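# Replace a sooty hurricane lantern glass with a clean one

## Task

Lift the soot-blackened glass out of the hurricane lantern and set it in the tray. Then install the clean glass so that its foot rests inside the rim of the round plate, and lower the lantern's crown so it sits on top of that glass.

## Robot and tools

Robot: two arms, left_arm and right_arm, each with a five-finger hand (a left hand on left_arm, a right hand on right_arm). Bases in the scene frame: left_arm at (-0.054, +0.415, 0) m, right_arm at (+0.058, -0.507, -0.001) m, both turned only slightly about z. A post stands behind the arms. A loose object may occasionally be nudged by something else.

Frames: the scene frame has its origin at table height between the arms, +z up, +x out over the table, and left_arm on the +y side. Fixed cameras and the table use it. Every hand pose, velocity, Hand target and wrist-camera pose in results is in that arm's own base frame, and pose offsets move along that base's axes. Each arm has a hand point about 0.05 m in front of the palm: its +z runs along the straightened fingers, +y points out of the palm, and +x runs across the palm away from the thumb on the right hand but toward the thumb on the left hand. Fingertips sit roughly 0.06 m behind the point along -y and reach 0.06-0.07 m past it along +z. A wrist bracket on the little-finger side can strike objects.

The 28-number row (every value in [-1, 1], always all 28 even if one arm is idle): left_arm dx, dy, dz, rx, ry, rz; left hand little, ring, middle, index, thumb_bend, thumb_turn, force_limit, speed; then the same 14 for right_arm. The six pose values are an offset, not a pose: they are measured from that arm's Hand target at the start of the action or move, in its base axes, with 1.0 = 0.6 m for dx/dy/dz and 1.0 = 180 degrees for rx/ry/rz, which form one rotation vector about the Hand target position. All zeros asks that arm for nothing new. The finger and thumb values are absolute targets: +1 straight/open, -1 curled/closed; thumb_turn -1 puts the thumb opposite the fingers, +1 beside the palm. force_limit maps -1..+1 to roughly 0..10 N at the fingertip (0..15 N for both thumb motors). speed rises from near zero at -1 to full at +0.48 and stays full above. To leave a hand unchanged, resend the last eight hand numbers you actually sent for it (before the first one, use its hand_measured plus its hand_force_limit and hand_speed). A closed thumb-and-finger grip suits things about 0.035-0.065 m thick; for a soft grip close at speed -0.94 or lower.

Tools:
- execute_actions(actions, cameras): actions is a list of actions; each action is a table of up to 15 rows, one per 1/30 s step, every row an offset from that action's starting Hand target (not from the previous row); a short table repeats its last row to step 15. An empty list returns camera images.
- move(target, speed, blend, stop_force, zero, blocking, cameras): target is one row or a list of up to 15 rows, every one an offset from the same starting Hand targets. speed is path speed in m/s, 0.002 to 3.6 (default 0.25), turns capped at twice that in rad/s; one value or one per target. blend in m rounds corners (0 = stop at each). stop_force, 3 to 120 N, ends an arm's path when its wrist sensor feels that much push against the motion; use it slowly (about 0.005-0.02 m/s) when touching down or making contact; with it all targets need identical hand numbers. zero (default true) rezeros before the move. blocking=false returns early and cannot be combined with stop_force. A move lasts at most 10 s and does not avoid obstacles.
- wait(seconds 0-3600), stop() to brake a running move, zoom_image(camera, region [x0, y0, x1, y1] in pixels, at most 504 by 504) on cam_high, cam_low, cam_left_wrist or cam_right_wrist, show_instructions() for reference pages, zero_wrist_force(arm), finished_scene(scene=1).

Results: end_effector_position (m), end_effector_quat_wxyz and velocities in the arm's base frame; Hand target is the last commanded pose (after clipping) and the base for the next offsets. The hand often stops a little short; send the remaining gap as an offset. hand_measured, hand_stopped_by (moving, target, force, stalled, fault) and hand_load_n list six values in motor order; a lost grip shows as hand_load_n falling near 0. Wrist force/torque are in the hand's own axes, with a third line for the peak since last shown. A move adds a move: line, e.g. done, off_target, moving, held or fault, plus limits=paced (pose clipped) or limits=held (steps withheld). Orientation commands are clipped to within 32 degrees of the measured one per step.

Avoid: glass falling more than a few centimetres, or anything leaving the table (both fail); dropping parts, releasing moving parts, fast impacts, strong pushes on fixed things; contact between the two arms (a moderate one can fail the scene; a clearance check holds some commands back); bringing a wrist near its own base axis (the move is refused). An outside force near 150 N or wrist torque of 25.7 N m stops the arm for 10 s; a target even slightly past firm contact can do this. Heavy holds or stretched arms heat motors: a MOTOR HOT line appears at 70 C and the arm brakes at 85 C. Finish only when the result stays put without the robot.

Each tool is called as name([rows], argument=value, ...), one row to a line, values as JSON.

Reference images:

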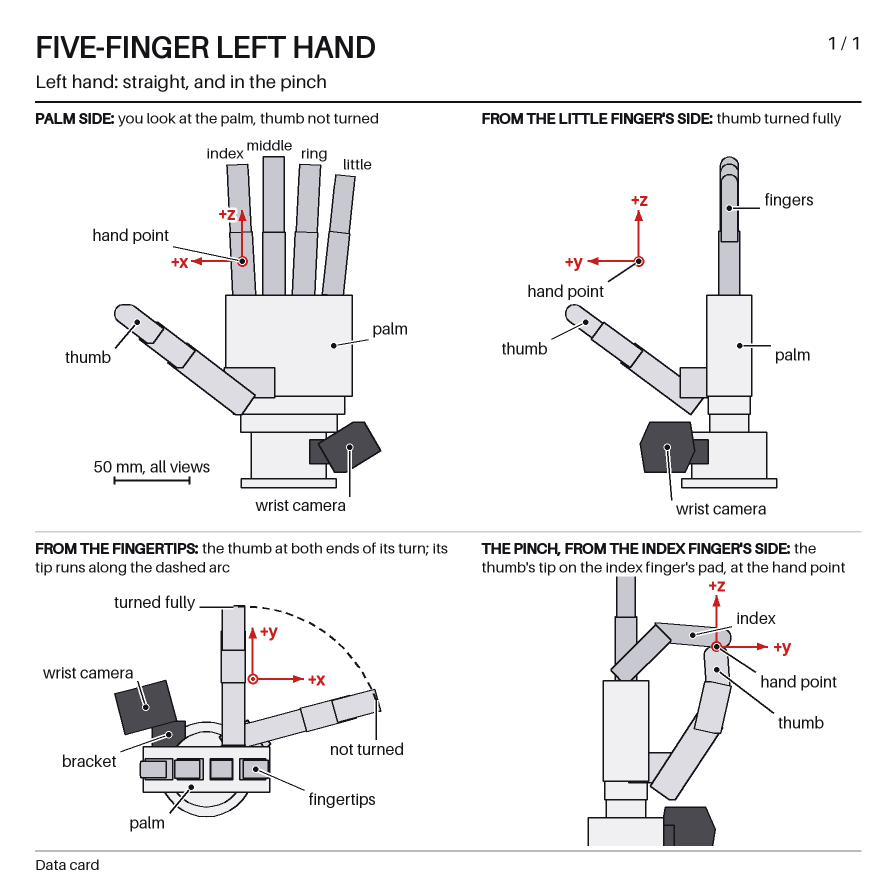

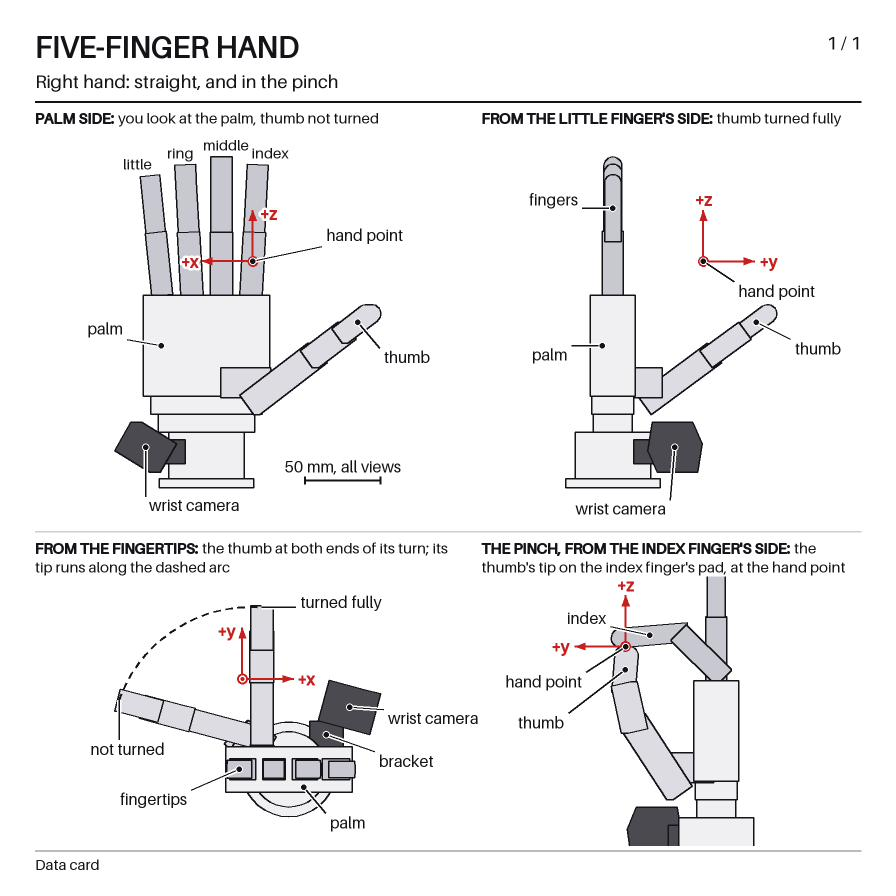

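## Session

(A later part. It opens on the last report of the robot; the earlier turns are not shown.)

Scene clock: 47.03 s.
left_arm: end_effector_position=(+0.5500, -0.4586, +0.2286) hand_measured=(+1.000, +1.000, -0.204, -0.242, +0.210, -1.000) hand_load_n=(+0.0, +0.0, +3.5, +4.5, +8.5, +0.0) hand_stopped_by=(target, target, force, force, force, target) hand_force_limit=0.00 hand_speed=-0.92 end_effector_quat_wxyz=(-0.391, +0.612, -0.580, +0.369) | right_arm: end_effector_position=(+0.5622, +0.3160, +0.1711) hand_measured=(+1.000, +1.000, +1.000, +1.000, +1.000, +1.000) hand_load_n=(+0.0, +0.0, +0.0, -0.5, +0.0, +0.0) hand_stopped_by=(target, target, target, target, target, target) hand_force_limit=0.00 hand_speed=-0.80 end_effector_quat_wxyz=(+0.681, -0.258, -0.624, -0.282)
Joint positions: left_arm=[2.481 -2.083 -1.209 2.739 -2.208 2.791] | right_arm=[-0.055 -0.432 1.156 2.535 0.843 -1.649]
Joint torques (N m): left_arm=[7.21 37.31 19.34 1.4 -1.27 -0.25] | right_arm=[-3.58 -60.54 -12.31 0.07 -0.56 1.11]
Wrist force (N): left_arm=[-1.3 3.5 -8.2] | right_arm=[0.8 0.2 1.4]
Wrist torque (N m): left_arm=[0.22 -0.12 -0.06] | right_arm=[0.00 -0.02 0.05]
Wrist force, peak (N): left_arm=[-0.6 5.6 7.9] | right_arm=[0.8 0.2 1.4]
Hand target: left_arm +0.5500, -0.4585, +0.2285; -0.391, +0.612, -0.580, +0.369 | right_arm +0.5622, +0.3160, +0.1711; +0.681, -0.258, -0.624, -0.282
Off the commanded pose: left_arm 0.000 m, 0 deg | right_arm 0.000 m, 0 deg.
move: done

move([
  [-0.00085, 0, 0, 0, 0, 0, 1, 1, -0.5, -0.5, -0.1, -1, 0.0, -0.92, 0, 0, 0, 0, 0, 0, 1, 1, 1, 1, 1, 1, 0, -0.8],
  [-0.00085, 0, 0.00667, 0, 0, 0, 1, 1, -0.5, -0.5, -0.1, -1, 0.0, -0.92, 0, 0, 0, 0, 0, 0, 1, 1, 1, 1, 1, 1, 0, -0.8],
], speed=0.01, cameras=["cam_low", "cam_right_wrist"])

zoom_image(camera="cam_low", region=[370, 200, 430, 320])

zoom_image(camera="cam_right_wrist", region=[340, 100, 500, 400])

Scene clock: 48.00 s.
left_arm: end_effector_position=(+0.5495, -0.4585, +0.2326) hand_measured=(+1.000, +1.000, -0.204, -0.242, +0.210, -1.000) hand_load_n=(+0.0, +0.0, +4.0, +5.0, +9.0, +0.0) hand_stopped_by=(target, target, force, force, force, target) hand_force_limit=0.00 hand_speed=-0.92 end_effector_quat_wxyz=(-0.391, +0.612, -0.580, +0.369) | right_arm: end_effector_position=(+0.5622, +0.3160, +0.1711) hand_measured=(+1.000, +1.000, +1.000, +1.000, +1.000, +1.000) hand_load_n=(+0.0, +0.0, +0.0, +0.0, +0.0, +0.0) hand_stopped_by=(target, target, target, target, target, target) hand_force_limit=0.00 hand_speed=-0.80 end_effector_quat_wxyz=(+0.681, -0.258, -0.624, -0.282)
Joint positions: left_arm=[2.48 -2.081 -1.203 2.729 -2.209 2.791] | right_arm=[-0.055 -0.432 1.156 2.535 0.843 -1.649]
Joint torques (N m): left_arm=[-5.65 54.24 26.29 0.3 0.38 -0.1] | right_arm=[-4.19 -59.56 -12.78 0.03 -0.58 1.32]
Wrist force (N): left_arm=[0.1 7.9 5.8] | right_arm=[0.4 0.0 1.3]
Wrist torque (N m): left_arm=[0.26 0.17 -0.12] | right_arm=[-0.04 0.04 0.03]
Wrist force, peak (N): left_arm=[0.2 8.0 6.1] | right_arm=[0.6 0.2 1.4]
Hand target: left_arm +0.5495, -0.4585, +0.2325; -0.391, +0.612, -0.580, +0.369 | right_arm +0.5622, +0.3160, +0.1711; +0.681, -0.258, -0.624, -0.282
Off the commanded pose: left_arm 0.000 m, 0 deg | right_arm 0.000 m, 0 deg.
move: done
cam_right_wrist: T_world_to_cam=[[0.68315, 0.64979, 0.33329, -0.64916], [0.42802, 0.01351, -0.90367, -0.06392], [-0.5917, 0.75999, -0.26889, 0.2533]] pos_world=[0.62071, 0.23018, 0.2267]

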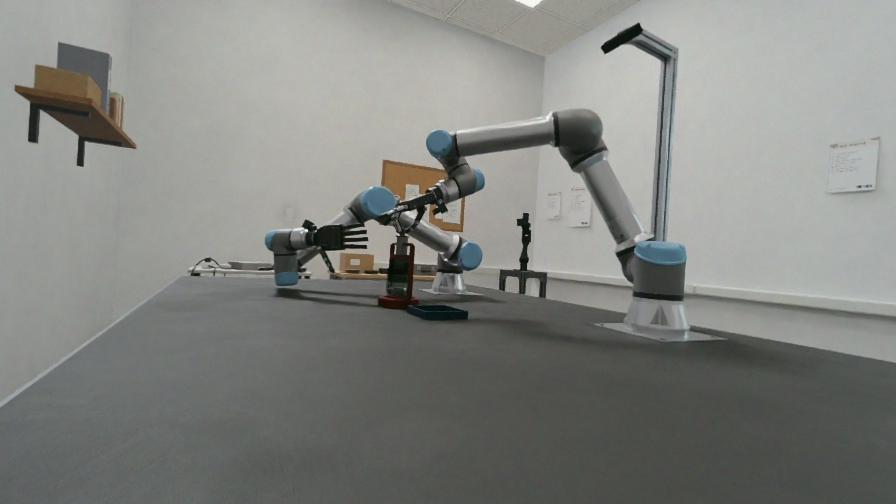

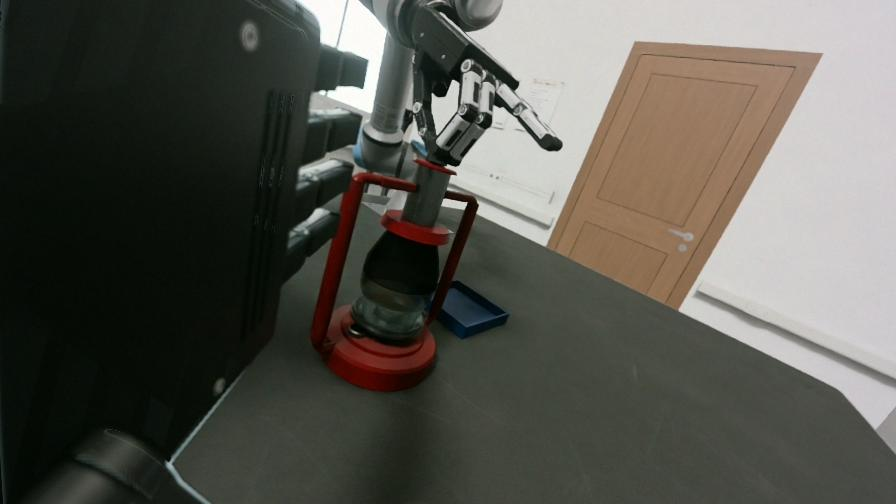

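Scaled by 4.200 from the camera's image (finer frame: 1280x720).

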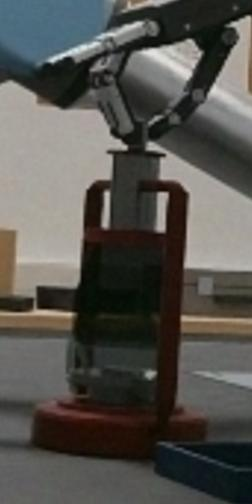

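Scaled by 1.680 from the camera's image (finer frame: 1280x720).

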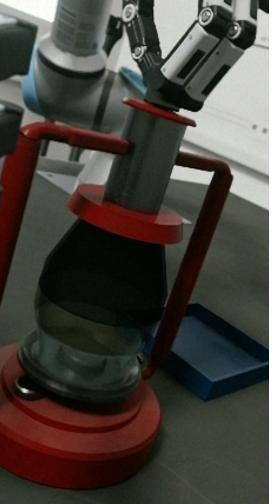

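move(target=[0, 0, 0.01, 0, 0, 0, 1, 1, -0.5, -0.5, -0.1, -1, 0.0, -0.92, 0, 0, 0, 0, 0, 0, 1, 1, 1, 1, 1, 1, 0, -0.8], speed=0.02, cameras=["cam_right_wrist"])

zoom_image(camera="cam_right_wrist", region=[340, 100, 500, 400])

Scene clock: 48.73 s.
left_arm: end_effector_position=(+0.5495, -0.4585, +0.2387) hand_measured=(+1.000, +1.000, -0.204, -0.242, +0.210, -1.000) hand_load_n=(+0.0, +0.0, +4.0, +4.0, +7.0, +0.5) hand_stopped_by=(target, target, force, force, force, target) hand_force_limit=0.00 hand_speed=-0.92 end_effector_quat_wxyz=(-0.391, +0.612, -0.580, +0.369) | right_arm: end_effector_position=(+0.5622, +0.3160, +0.1711) hand_measured=(+1.000, +1.000, +1.000, +1.000, +1.000, +1.000) hand_load_n=(+0.0, +0.0, +0.0, +0.0, +0.0, +0.0) hand_stopped_by=(target, target, target, target, target, target) hand_force_limit=0.00 hand_speed=-0.80 end_effector_quat_wxyz=(+0.681, -0.258, -0.624, -0.282)
Joint positions: left_arm=[2.48 -2.079 -1.19 2.715 -2.209 2.791] | right_arm=[-0.055 -0.432 1.156 2.535 0.843 -1.649]
Joint torques (N m): left_arm=[-6.27 48.36 17.27 1.97 0.4 0.94] | right_arm=[-4.27 -60.12 -12.34 0.03 -0.54 1.43]
Wrist force (N): left_arm=[-0.6 2.4 1.3] | right_arm=[0.6 0.1 1.2]
Wrist torque (N m): left_arm=[0.03 0.12 -0.04] | right_arm=[-0.01 0.02 0.04]
Wrist force, peak (N): left_arm=[-0.2 8.4 6.0] | right_arm=[0.7 0.2 1.2]
Hand target: left_arm +0.5495, -0.4585, +0.2385; -0.391, +0.612, -0.580, +0.369 | right_arm +0.5622, +0.3160, +0.1711; +0.681, -0.258, -0.624, -0.282
Off the commanded pose: left_arm 0.000 m, 0 deg | right_arm 0.000 m, 0 deg.
move: done
cam_right_wrist: T_world_to_cam=[[0.68315, 0.64979, 0.33329, -0.64916], [0.42802, 0.01351, -0.90367, -0.06392], [-0.5917, 0.75999, -0.26889, 0.2533]] pos_world=[0.62071, 0.23018, 0.2267]

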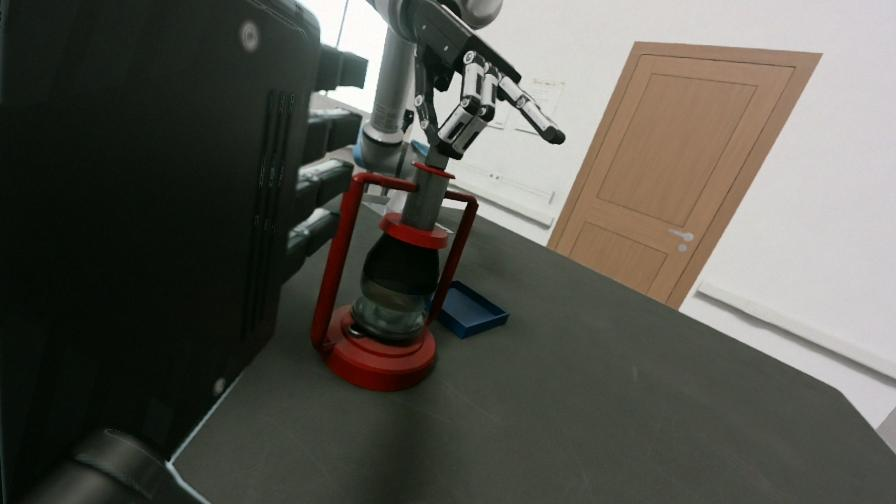

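Scaled by 1.680 from the camera's image (finer frame: 1280x720).

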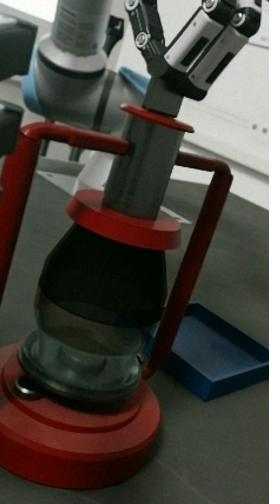

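move([
  [0, 0, 0, 0, 0, 0, 1, 1, 0.35, 0.35, 0.8, -1, -0.6, -0.5, 0, 0, 0, 0, 0, 0, 1, 1, 1, 1, 1, 1, 0, -0.8],
  [0, 0, 0.04, 0, 0, 0, 1, 1, 0.35, 0.35, 0.8, -1, -0.6, -0.5, 0, 0, 0, 0, 0, 0, 1, 1, 1, 1, 1, 1, 0, -0.8],
  [0.0065, 0.0008, 0.04, -0.0045, 0.0832, 0, 1, 1, 0.35, 0.35, 0.8, -1, -0.6, -0.5, 0, 0, 0, 0, 0, 0, 1, 1, 1, 1, 1, 1, 0, -0.8],
], speed=0.08, cameras=["all"])

zoom_image(camera="cam_low", region=[370, 200, 430, 260])

zoom_image(camera="cam_right_wrist", region=[340, 40, 540, 240])

Scene clock: 57.10 s.
left_arm: end_effector_position=(+0.5535, -0.4580, +0.2625) hand_measured=(+1.000, +1.000, +0.350, +0.350, +0.800, -1.000) hand_load_n=(-0.5, +0.0, +0.0, +0.0, +0.5, +0.0) hand_stopped_by=(target, target, target, target, target, target) hand_force_limit=-0.60 hand_speed=-0.50 end_effector_quat_wxyz=(-0.307, +0.658, -0.624, +0.290) | right_arm: end_effector_position=(+0.5622, +0.3160, +0.1711) hand_measured=(+1.000, +1.000, +1.000, +1.000, +1.000, +1.000) hand_load_n=(+0.0, +0.0, +0.0, +0.0, +0.0, -0.5) hand_stopped_by=(target, target, target, target, target, target) hand_force_limit=0.00 hand_speed=-0.80 end_effector_quat_wxyz=(+0.681, -0.258, -0.624, -0.282)
Joint positions: left_arm=[2.54 -2.223 -0.823 2.231 -2.058 2.683] | right_arm=[-0.055 -0.432 1.156 2.535 0.843 -1.649]
Joint torques (N m): left_arm=[-6.56 52.55 16.82 -1.51 -0.77 1.4] | right_arm=[-4.26 -59.64 -12.67 -0.04 -0.63 2.07]
Wrist force (N): left_arm=[-0.7 -0.7 -0.3] | right_arm=[0.4 0.2 1.2]
Wrist torque (N m): left_arm=[-0.04 0.14 0.11] | right_arm=[-0.01 0.03 0.03]
Wrist force, peak (N): left_arm=[-0.3 1.2 -3.9] | right_arm=[0.5 0.1 1.5]
Hand target: left_arm +0.5534, -0.4580, +0.2625; -0.307, +0.658, -0.624, +0.290 | right_arm +0.5622, +0.3160, +0.1711; +0.681, -0.258, -0.624, -0.282
Off the commanded pose: left_arm 0.000 m, 0 deg | right_arm 0.000 m, 0 deg.
move: done
cam_left_wrist: T_world_to_cam=[[0.63416, -0.24246, 0.73421, -0.65531], [-0.44765, -0.88936, 0.09295, -0.17465], [0.63044, -0.38761, -0.67253, -0.23649]] pos_world=[0.48648, -0.40588, 0.33832]
cam_right_wrist: T_world_to_cam=[[0.68315, 0.64979, 0.33329, -0.64916], [0.42802, 0.01351, -0.90367, -0.06392], [-0.5917, 0.75999, -0.26889, 0.2533]] pos_world=[0.62071, 0.23018, 0.2267]

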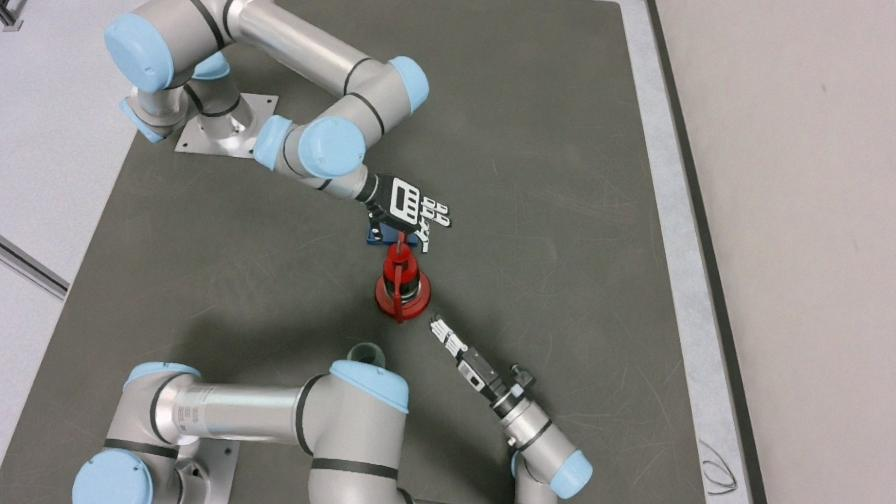

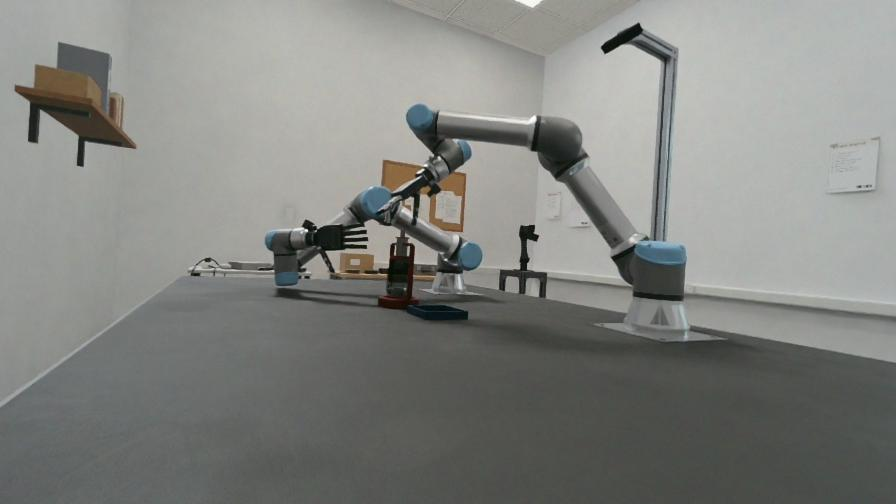

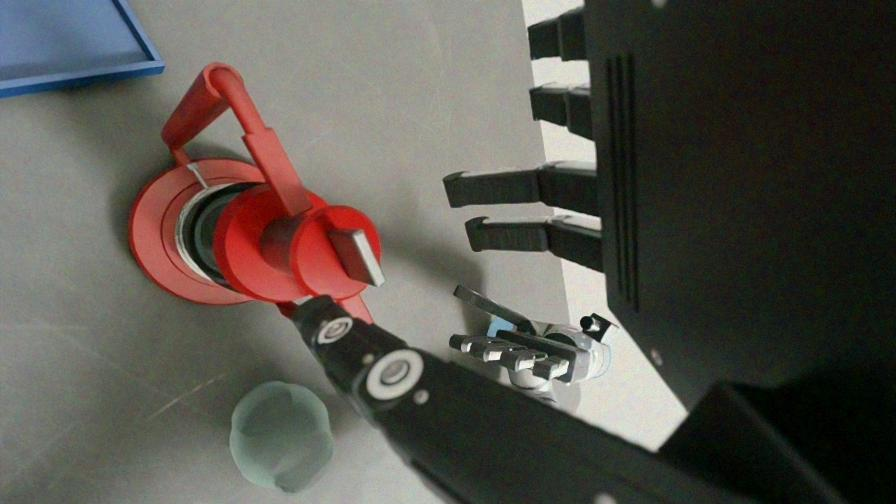

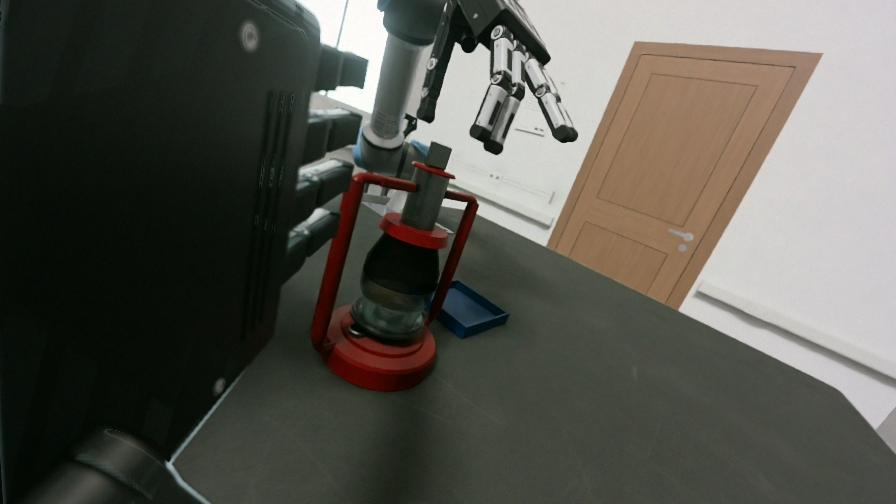

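Scaled by 8.400 from the camera's image (finer frame: 1280x720).

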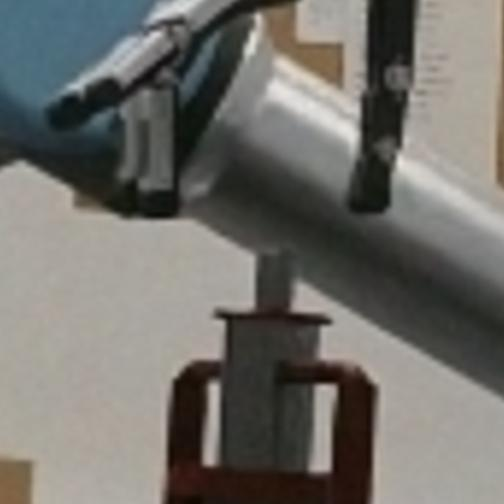

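Scaled by 2.520 from the camera's image (finer frame: 1280x720).

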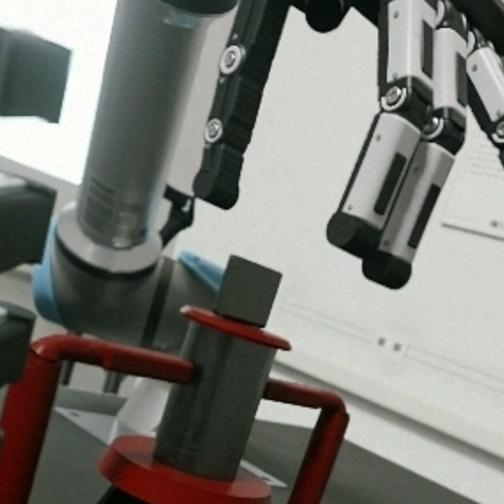

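move([
  [0, 0, -0.0975, 0, 0, 0, 1, 1, 0.35, 0.35, 0.8, -1, -0.6, -0.5, 0, 0, 0, 0, 0, 0, 1, 1, 1, 1, 1, 1, 0, -0.8],
  [0, 0, -0.0975, 0, 0, 0, 1, 1, 0.08, 0.08, 0.62, -1, -0.8, -0.6, 0, 0, 0, 0, 0, 0, 1, 1, 1, 1, 1, 1, 0, -0.8],
], speed=0.08, cameras=["all"])

zoom_image(camera="cam_low", region=[370, 200, 430, 260])

zoom_image(camera="cam_right_wrist", region=[340, 40, 540, 240])

Scene clock: 60.50 s.
left_arm: end_effector_position=(+0.5534, -0.4580, +0.2040) hand_measured=(+1.000, +1.000, +0.080, +0.080, +0.620, -1.000) hand_load_n=(+0.0, +0.0, +0.0, +0.0, +1.0, +0.0) hand_stopped_by=(target, target, target, target, target, target) hand_force_limit=-0.80 hand_speed=-0.60 end_effector_quat_wxyz=(-0.307, +0.658, -0.624, +0.290) | right_arm: end_effector_position=(+0.5622, +0.3160, +0.1711) hand_measured=(+1.000, +1.000, +1.000, +1.000, +1.000, +1.000) hand_load_n=(+0.0, +0.0, +0.0, +0.0, +0.0, +0.0) hand_stopped_by=(target, target, target, target, target, target) hand_force_limit=0.00 hand_speed=-0.80 end_effector_quat_wxyz=(+0.681, -0.258, -0.624, -0.282)
Joint positions: left_arm=[2.54 -2.219 -0.978 2.382 -2.058 2.683] | right_arm=[-0.055 -0.432 1.156 2.535 0.843 -1.649]
Joint torques (N m): left_arm=[5.98 55.18 24.09 0.92 0.82 1.27] | right_arm=[-3.74 -60.21 -12.8 0.06 -0.63 2.01]
Wrist force (N): left_arm=[-0.8 0.5 -0.4] | right_arm=[0.5 0.1 1.2]
Wrist torque (N m): left_arm=[-0.03 0.15 0.05] | right_arm=[-0.02 0.04 0.03]
Wrist force, peak (N): left_arm=[-0.6 -1.4 -0.9] | right_arm=[0.7 0.3 1.6]
Hand target: left_arm +0.5534, -0.4580, +0.2040; -0.307, +0.658, -0.624, +0.290 | right_arm +0.5622, +0.3160, +0.1711; +0.681, -0.258, -0.624, -0.282
Off the commanded pose: left_arm 0.000 m, 0 deg | right_arm 0.000 m, 0 deg.
move: done
cam_left_wrist: T_world_to_cam=[[0.63424, -0.24261, 0.73408, -0.61243], [-0.44776, -0.88931, 0.09294, -0.16914], [0.63028, -0.38764, -0.67267, -0.27573]] pos_world=[0.48648, -0.40588, 0.27982]
cam_right_wrist: T_world_to_cam=[[0.68315, 0.64979, 0.33329, -0.64916], [0.42802, 0.01351, -0.90367, -0.06392], [-0.5917, 0.75999, -0.26889, 0.2533]] pos_world=[0.62071, 0.23018, 0.2267]

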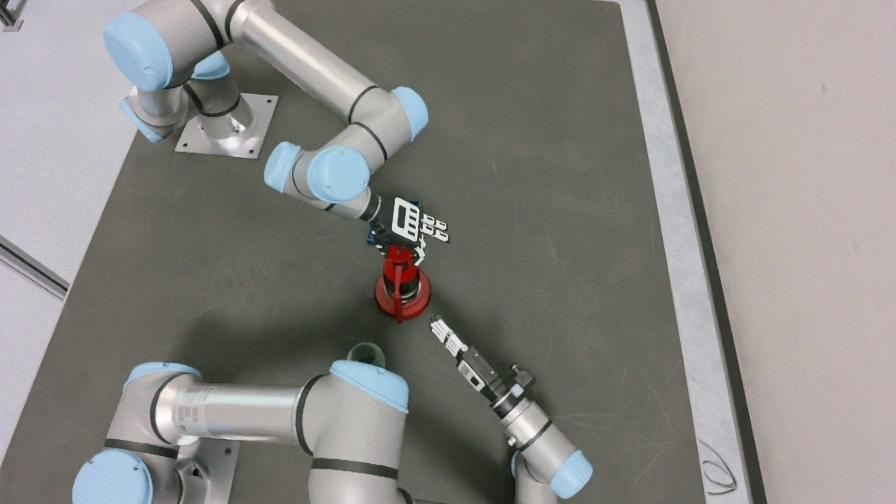

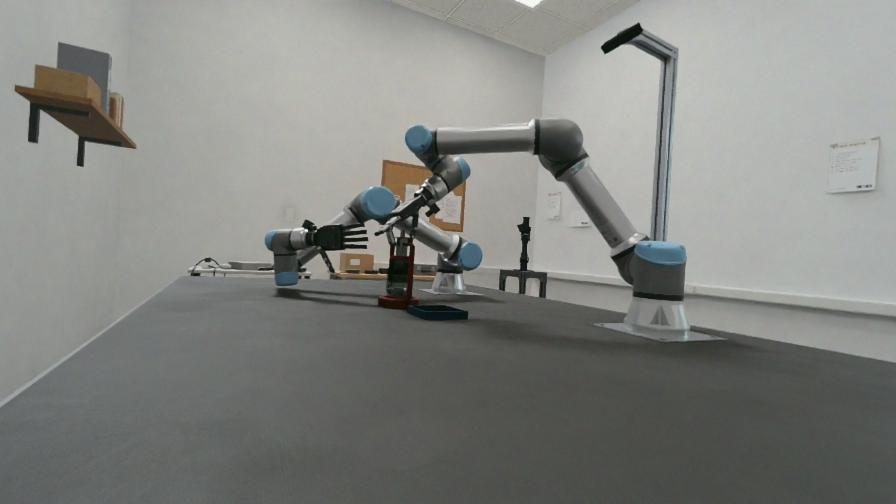

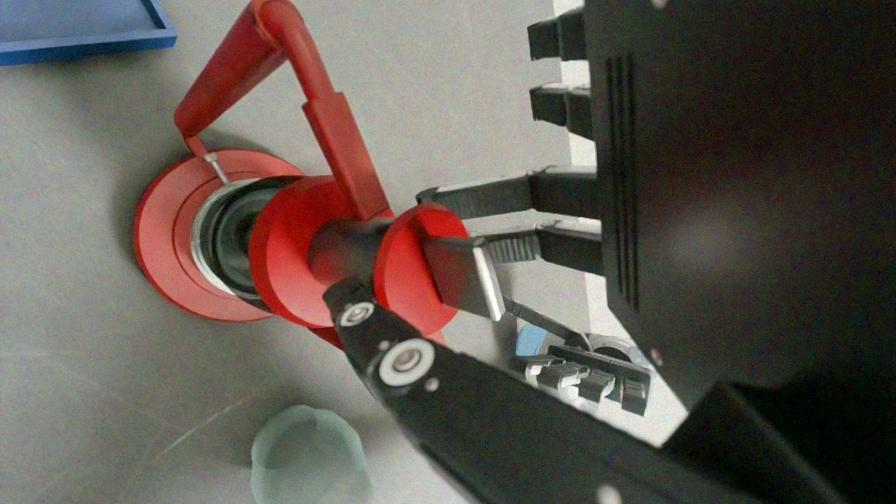

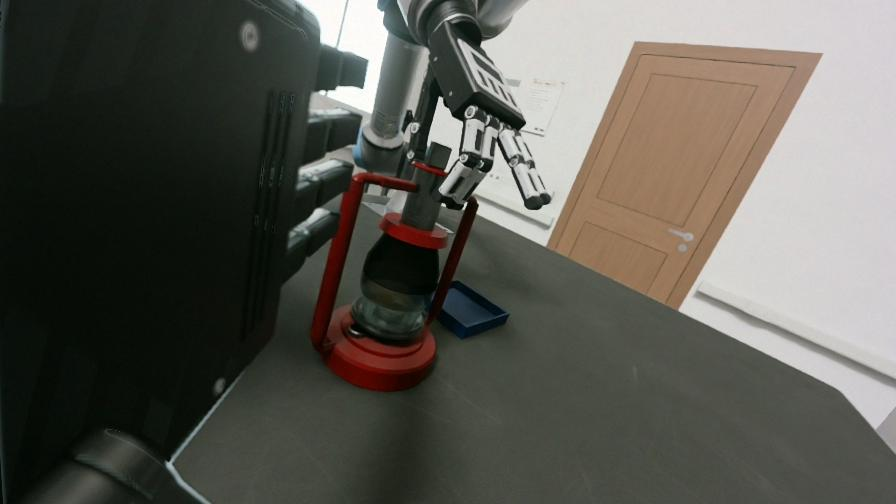

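Scaled by 8.400 from the camera's image (finer frame: 1280x720).

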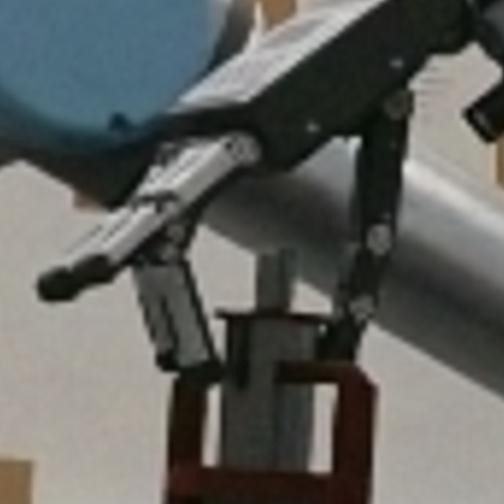

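Scaled by 2.520 from the camera's image (finer frame: 1280x720).

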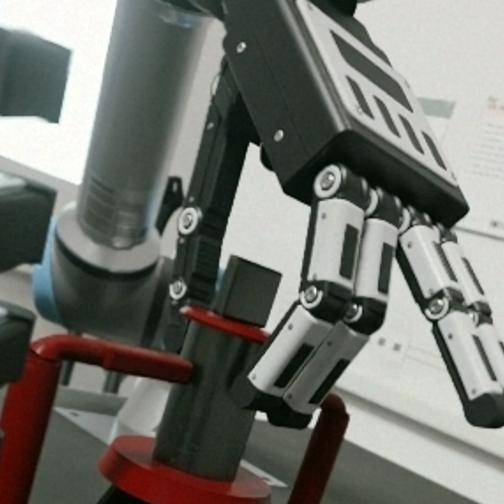

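move(target=[0, 0, 0, 0, 0, 0, 1, 1, -0.25, -0.25, 0.25, -1, -0.75, -0.93, 0, 0, 0, 0, 0, 0, 1, 1, 1, 1, 1, 1, 0, -0.8], cameras=["all"])

zoom_image(camera="cam_low", region=[370, 200, 430, 260])

zoom_image(camera="cam_right_wrist", region=[340, 40, 540, 240])

Scene clock: 61.67 s.
left_arm: end_effector_position=(+0.5534, -0.4580, +0.2040) hand_measured=(+1.000, +1.000, -0.010, -0.056, +0.612, -1.000) hand_load_n=(+0.0, +0.0, +1.5, +1.5, +2.0, +0.0) hand_stopped_by=(target, target, force, force, force, target) hand_force_limit=-0.75 hand_speed=-0.93 end_effector_quat_wxyz=(-0.307, +0.658, -0.624, +0.290) | right_arm: end_effector_position=(+0.5622, +0.3160, +0.1711) hand_measured=(+1.000, +1.000, +1.000, +1.000, +1.000, +1.000) hand_load_n=(+0.0, +0.0, +0.0, +0.0, +0.0, +0.0) hand_stopped_by=(target, target, target, target, target, target) hand_force_limit=0.00 hand_speed=-0.80 end_effector_quat_wxyz=(+0.681, -0.258, -0.624, -0.282)
Joint positions: left_arm=[2.54 -2.219 -0.978 2.382 -2.058 2.683] | right_arm=[-0.055 -0.432 1.156 2.535 0.843 -1.649]
Joint torques (N m): left_arm=[6.56 55.65 19.15 0.58 0.11 1.23] | right_arm=[-3.84 -59.97 -13.3 0 -0.53 2.06]
Wrist force (N): left_arm=[-0.6 0.0 1.6] | right_arm=[0.4 0.2 1.1]
Wrist torque (N m): left_arm=[-0.08 0.17 0.08] | right_arm=[0.00 0.05 0.03]
Wrist force, peak (N): left_arm=[-0.7 1.9 -0.9] | right_arm=[0.5 0.1 1.5]
Hand target: left_arm +0.5534, -0.4580, +0.2040; -0.307, +0.658, -0.624, +0.290 | right_arm +0.5622, +0.3160, +0.1711; +0.681, -0.258, -0.624, -0.282
Off the commanded pose: left_arm 0.000 m, 0 deg | right_arm 0.000 m, 0 deg.
move: done
cam_left_wrist: T_world_to_cam=[[0.63424, -0.24261, 0.73408, -0.61243], [-0.44776, -0.88931, 0.09294, -0.16914], [0.63028, -0.38764, -0.67267, -0.27573]] pos_world=[0.48648, -0.40588, 0.27982]
cam_right_wrist: T_world_to_cam=[[0.68315, 0.64979, 0.33329, -0.64916], [0.42802, 0.01351, -0.90367, -0.06392], [-0.5917, 0.75999, -0.26889, 0.2533]] pos_world=[0.62071, 0.23018, 0.2267]

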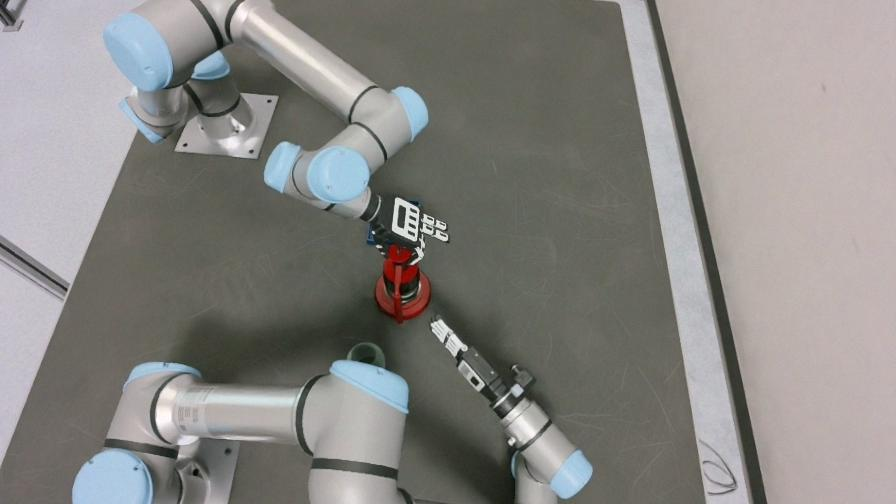

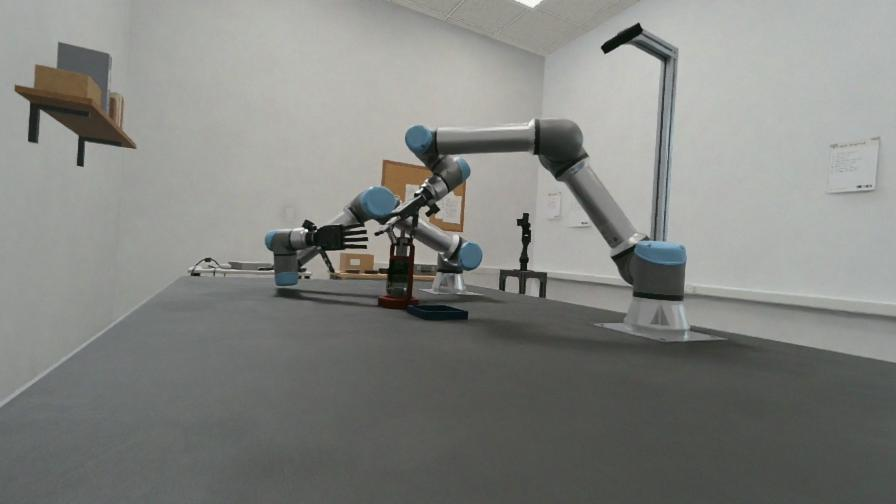

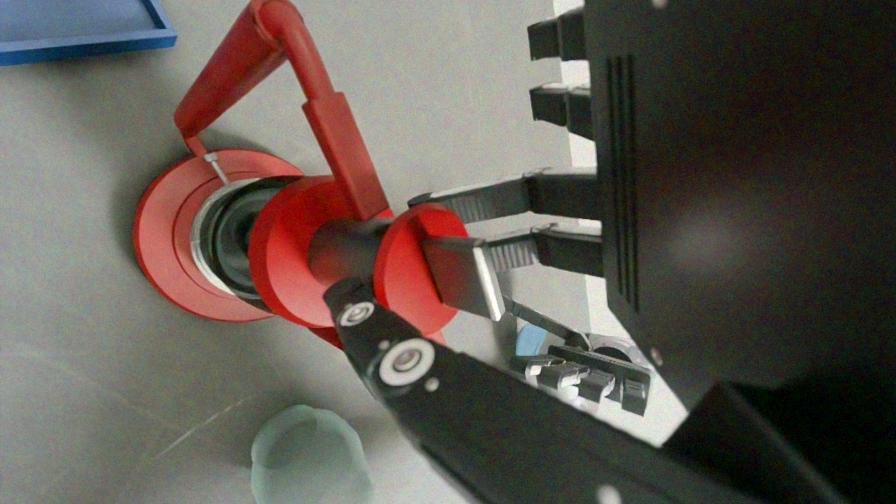

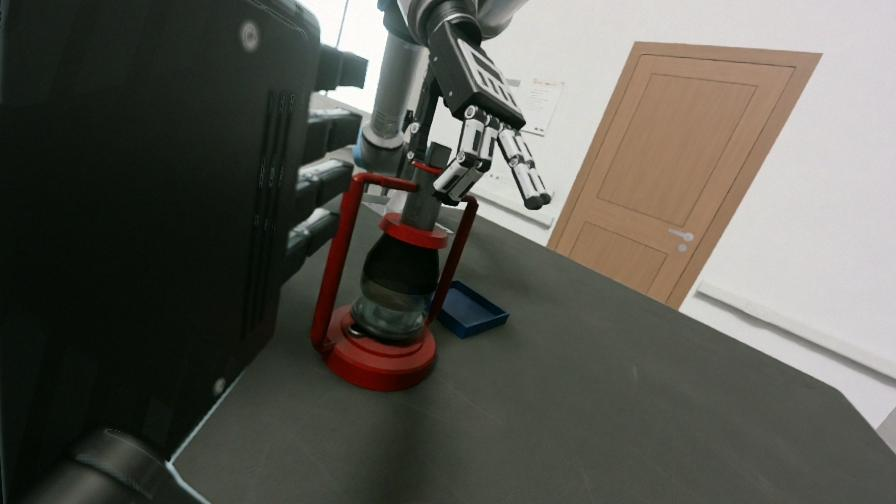

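Scaled by 8.400 from the camera's image (finer frame: 1280x720).

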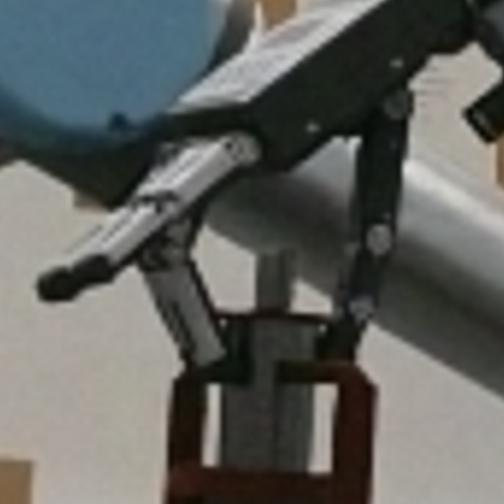

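Scaled by 2.520 from the camera's image (finer frame: 1280x720).

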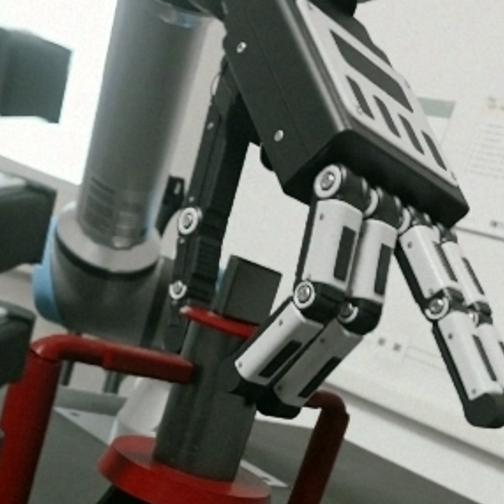

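move(target=[0, 0, 0, 0, 0, 0, 1, 1, -0.4, -0.4, 0.1, -1, -0.1, -0.92, 0, 0, 0, 0, 0, 0, 1, 1, 1, 1, 1, 1, 0, -0.8], cameras=[])

move(target=[0, 0, 0.00833, 0, 0, 0, 1, 1, -0.4, -0.4, 0.1, -1, -0.1, -0.92, 0, 0, 0, 0, 0, 0, 1, 1, 1, 1, 1, 1, 0, -0.8], speed=0.01, cameras=["cam_low", "cam_right_wrist"])

zoom_image(camera="cam_right_wrist", region=[340, 40, 540, 240])

zoom_image(camera="cam_low", region=[370, 200, 430, 260])

Scene clock: 62.43 s.
left_arm: end_effector_position=(+0.5534, -0.4580, +0.2040) hand_measured=(+1.000, +1.000, -0.030, -0.084, +0.578, -1.000) hand_load_n=(+0.0, +0.0, +5.0, +5.0, +6.5, +0.0) hand_stopped_by=(target, target, force, force, force, target) hand_force_limit=-0.10 hand_speed=-0.92 end_effector_quat_wxyz=(-0.307, +0.658, -0.624, +0.290) | right_arm: end_effector_position=(+0.5622, +0.3160, +0.1711) hand_measured=(+1.000, +1.000, +1.000, +1.000, +1.000, +1.000) hand_load_n=(+0.0, +0.0, +0.0, +0.0, +0.0, +0.0) hand_stopped_by=(target, target, target, target, target, target) hand_force_limit=0.00 hand_speed=-0.80 end_effector_quat_wxyz=(+0.681, -0.258, -0.624, -0.282)
Joint positions: left_arm=[2.54 -2.219 -0.978 2.382 -2.058 2.683] | right_arm=[-0.055 -0.432 1.156 2.535 0.843 -1.649]
Joint torques (N m): left_arm=[3.85 55.63 18.87 -1.02 -0.28 1] | right_arm=[-4.83 -60.43 -12.94 0.09 -0.55 2.09]
Wrist force (N): left_arm=[0.3 1.1 5.6] | right_arm=[0.3 0.1 1.3]
Wrist torque (N m): left_arm=[0.09 0.21 0.06] | right_arm=[-0.03 0.05 0.03]
Wrist force, peak (N): left_arm=[0.2 -1.5 7.0] | right_arm=[0.6 0.0 1.4]
Hand target: left_arm +0.5534, -0.4580, +0.2040; -0.307, +0.658, -0.624, +0.290 | right_arm +0.5622, +0.3160, +0.1711; +0.681, -0.258, -0.624, -0.282
Off the commanded pose: left_arm 0.000 m, 0 deg | right_arm 0.000 m, 0 deg.
move: done

Scene clock: 63.17 s.
left_arm: end_effector_position=(+0.5534, -0.4580, +0.2091) hand_measured=(+1.000, +1.000, -0.030, -0.084, +0.578, -1.000) hand_load_n=(+0.0, +0.0, +5.0, +5.0, +7.0, +0.0) hand_stopped_by=(target, target, force, force, force, target) hand_force_limit=-0.10 hand_speed=-0.92 end_effector_quat_wxyz=(-0.307, +0.658, -0.624, +0.290) | right_arm: end_effector_position=(+0.5622, +0.3160, +0.1711) hand_measured=(+1.000, +1.000, +1.000, +1.000, +1.000, +1.000) hand_load_n=(+0.0, +0.0, +0.0, +0.0, +0.0, +0.0) hand_stopped_by=(target, target, target, target, target, target) hand_force_limit=0.00 hand_speed=-0.80 end_effector_quat_wxyz=(+0.681, -0.258, -0.624, -0.282)
Joint positions: left_arm=[2.54 -2.219 -0.966 2.37 -2.058 2.683] | right_arm=[-0.055 -0.432 1.156 2.535 0.843 -1.649]
Joint torques (N m): left_arm=[1.35 59.78 22.94 -1.24 -0.48 1.35] | right_arm=[-4.02 -60.46 -13.02 -0.01 -0.55 1.98]
Wrist force (N): left_arm=[0.4 4.6 8.8] | right_arm=[0.5 0.2 1.3]
Wrist torque (N m): left_arm=[0.25 0.30 0.01] | right_arm=[-0.01 0.02 0.04]
Wrist force, peak (N): left_arm=[0.4 4.6 8.8] | right_arm=[0.8 0.0 1.4]
Hand target: left_arm +0.5534, -0.4580, +0.2090; -0.307, +0.658, -0.624, +0.290 | right_arm +0.5622, +0.3160, +0.1711; +0.681, -0.258, -0.624, -0.282
Off the commanded pose: left_arm 0.000 m, 0 deg | right_arm 0.000 m, 0 deg.
move: done
cam_right_wrist: T_world_to_cam=[[0.68315, 0.64979, 0.33329, -0.64916], [0.42802, 0.01351, -0.90367, -0.06392], [-0.5917, 0.75999, -0.26889, 0.2533]] pos_world=[0.62071, 0.23018, 0.2267]

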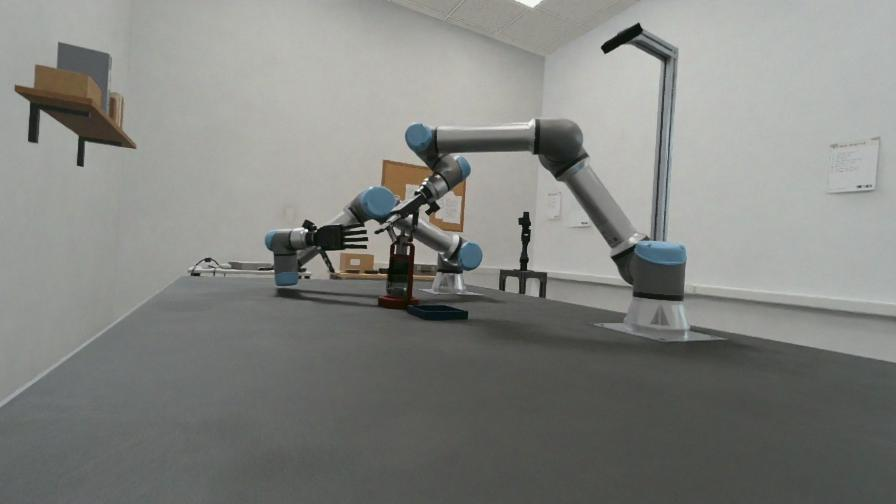

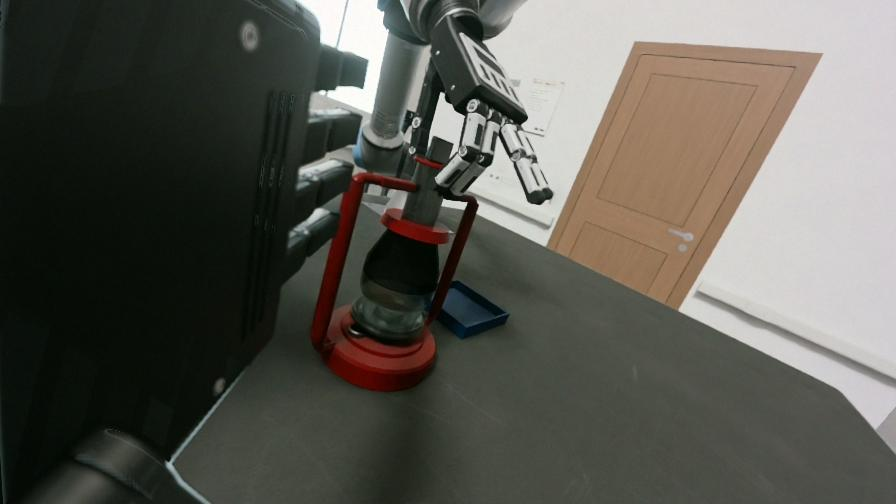

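Scaled by 2.520 from the camera's image (finer frame: 1280x720).

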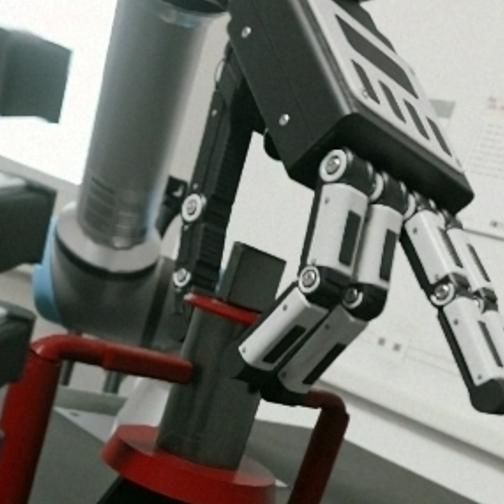

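Scaled by 8.400 from the camera's image (finer frame: 1280x720).

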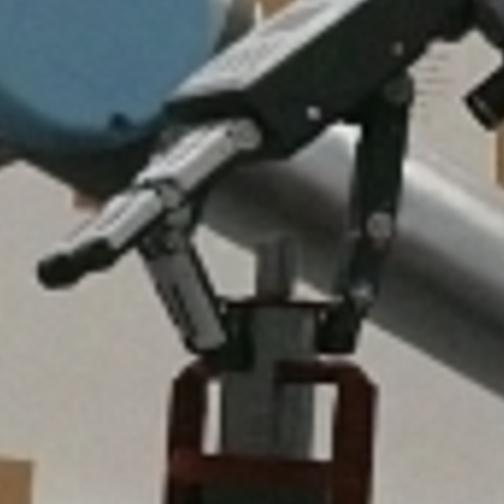

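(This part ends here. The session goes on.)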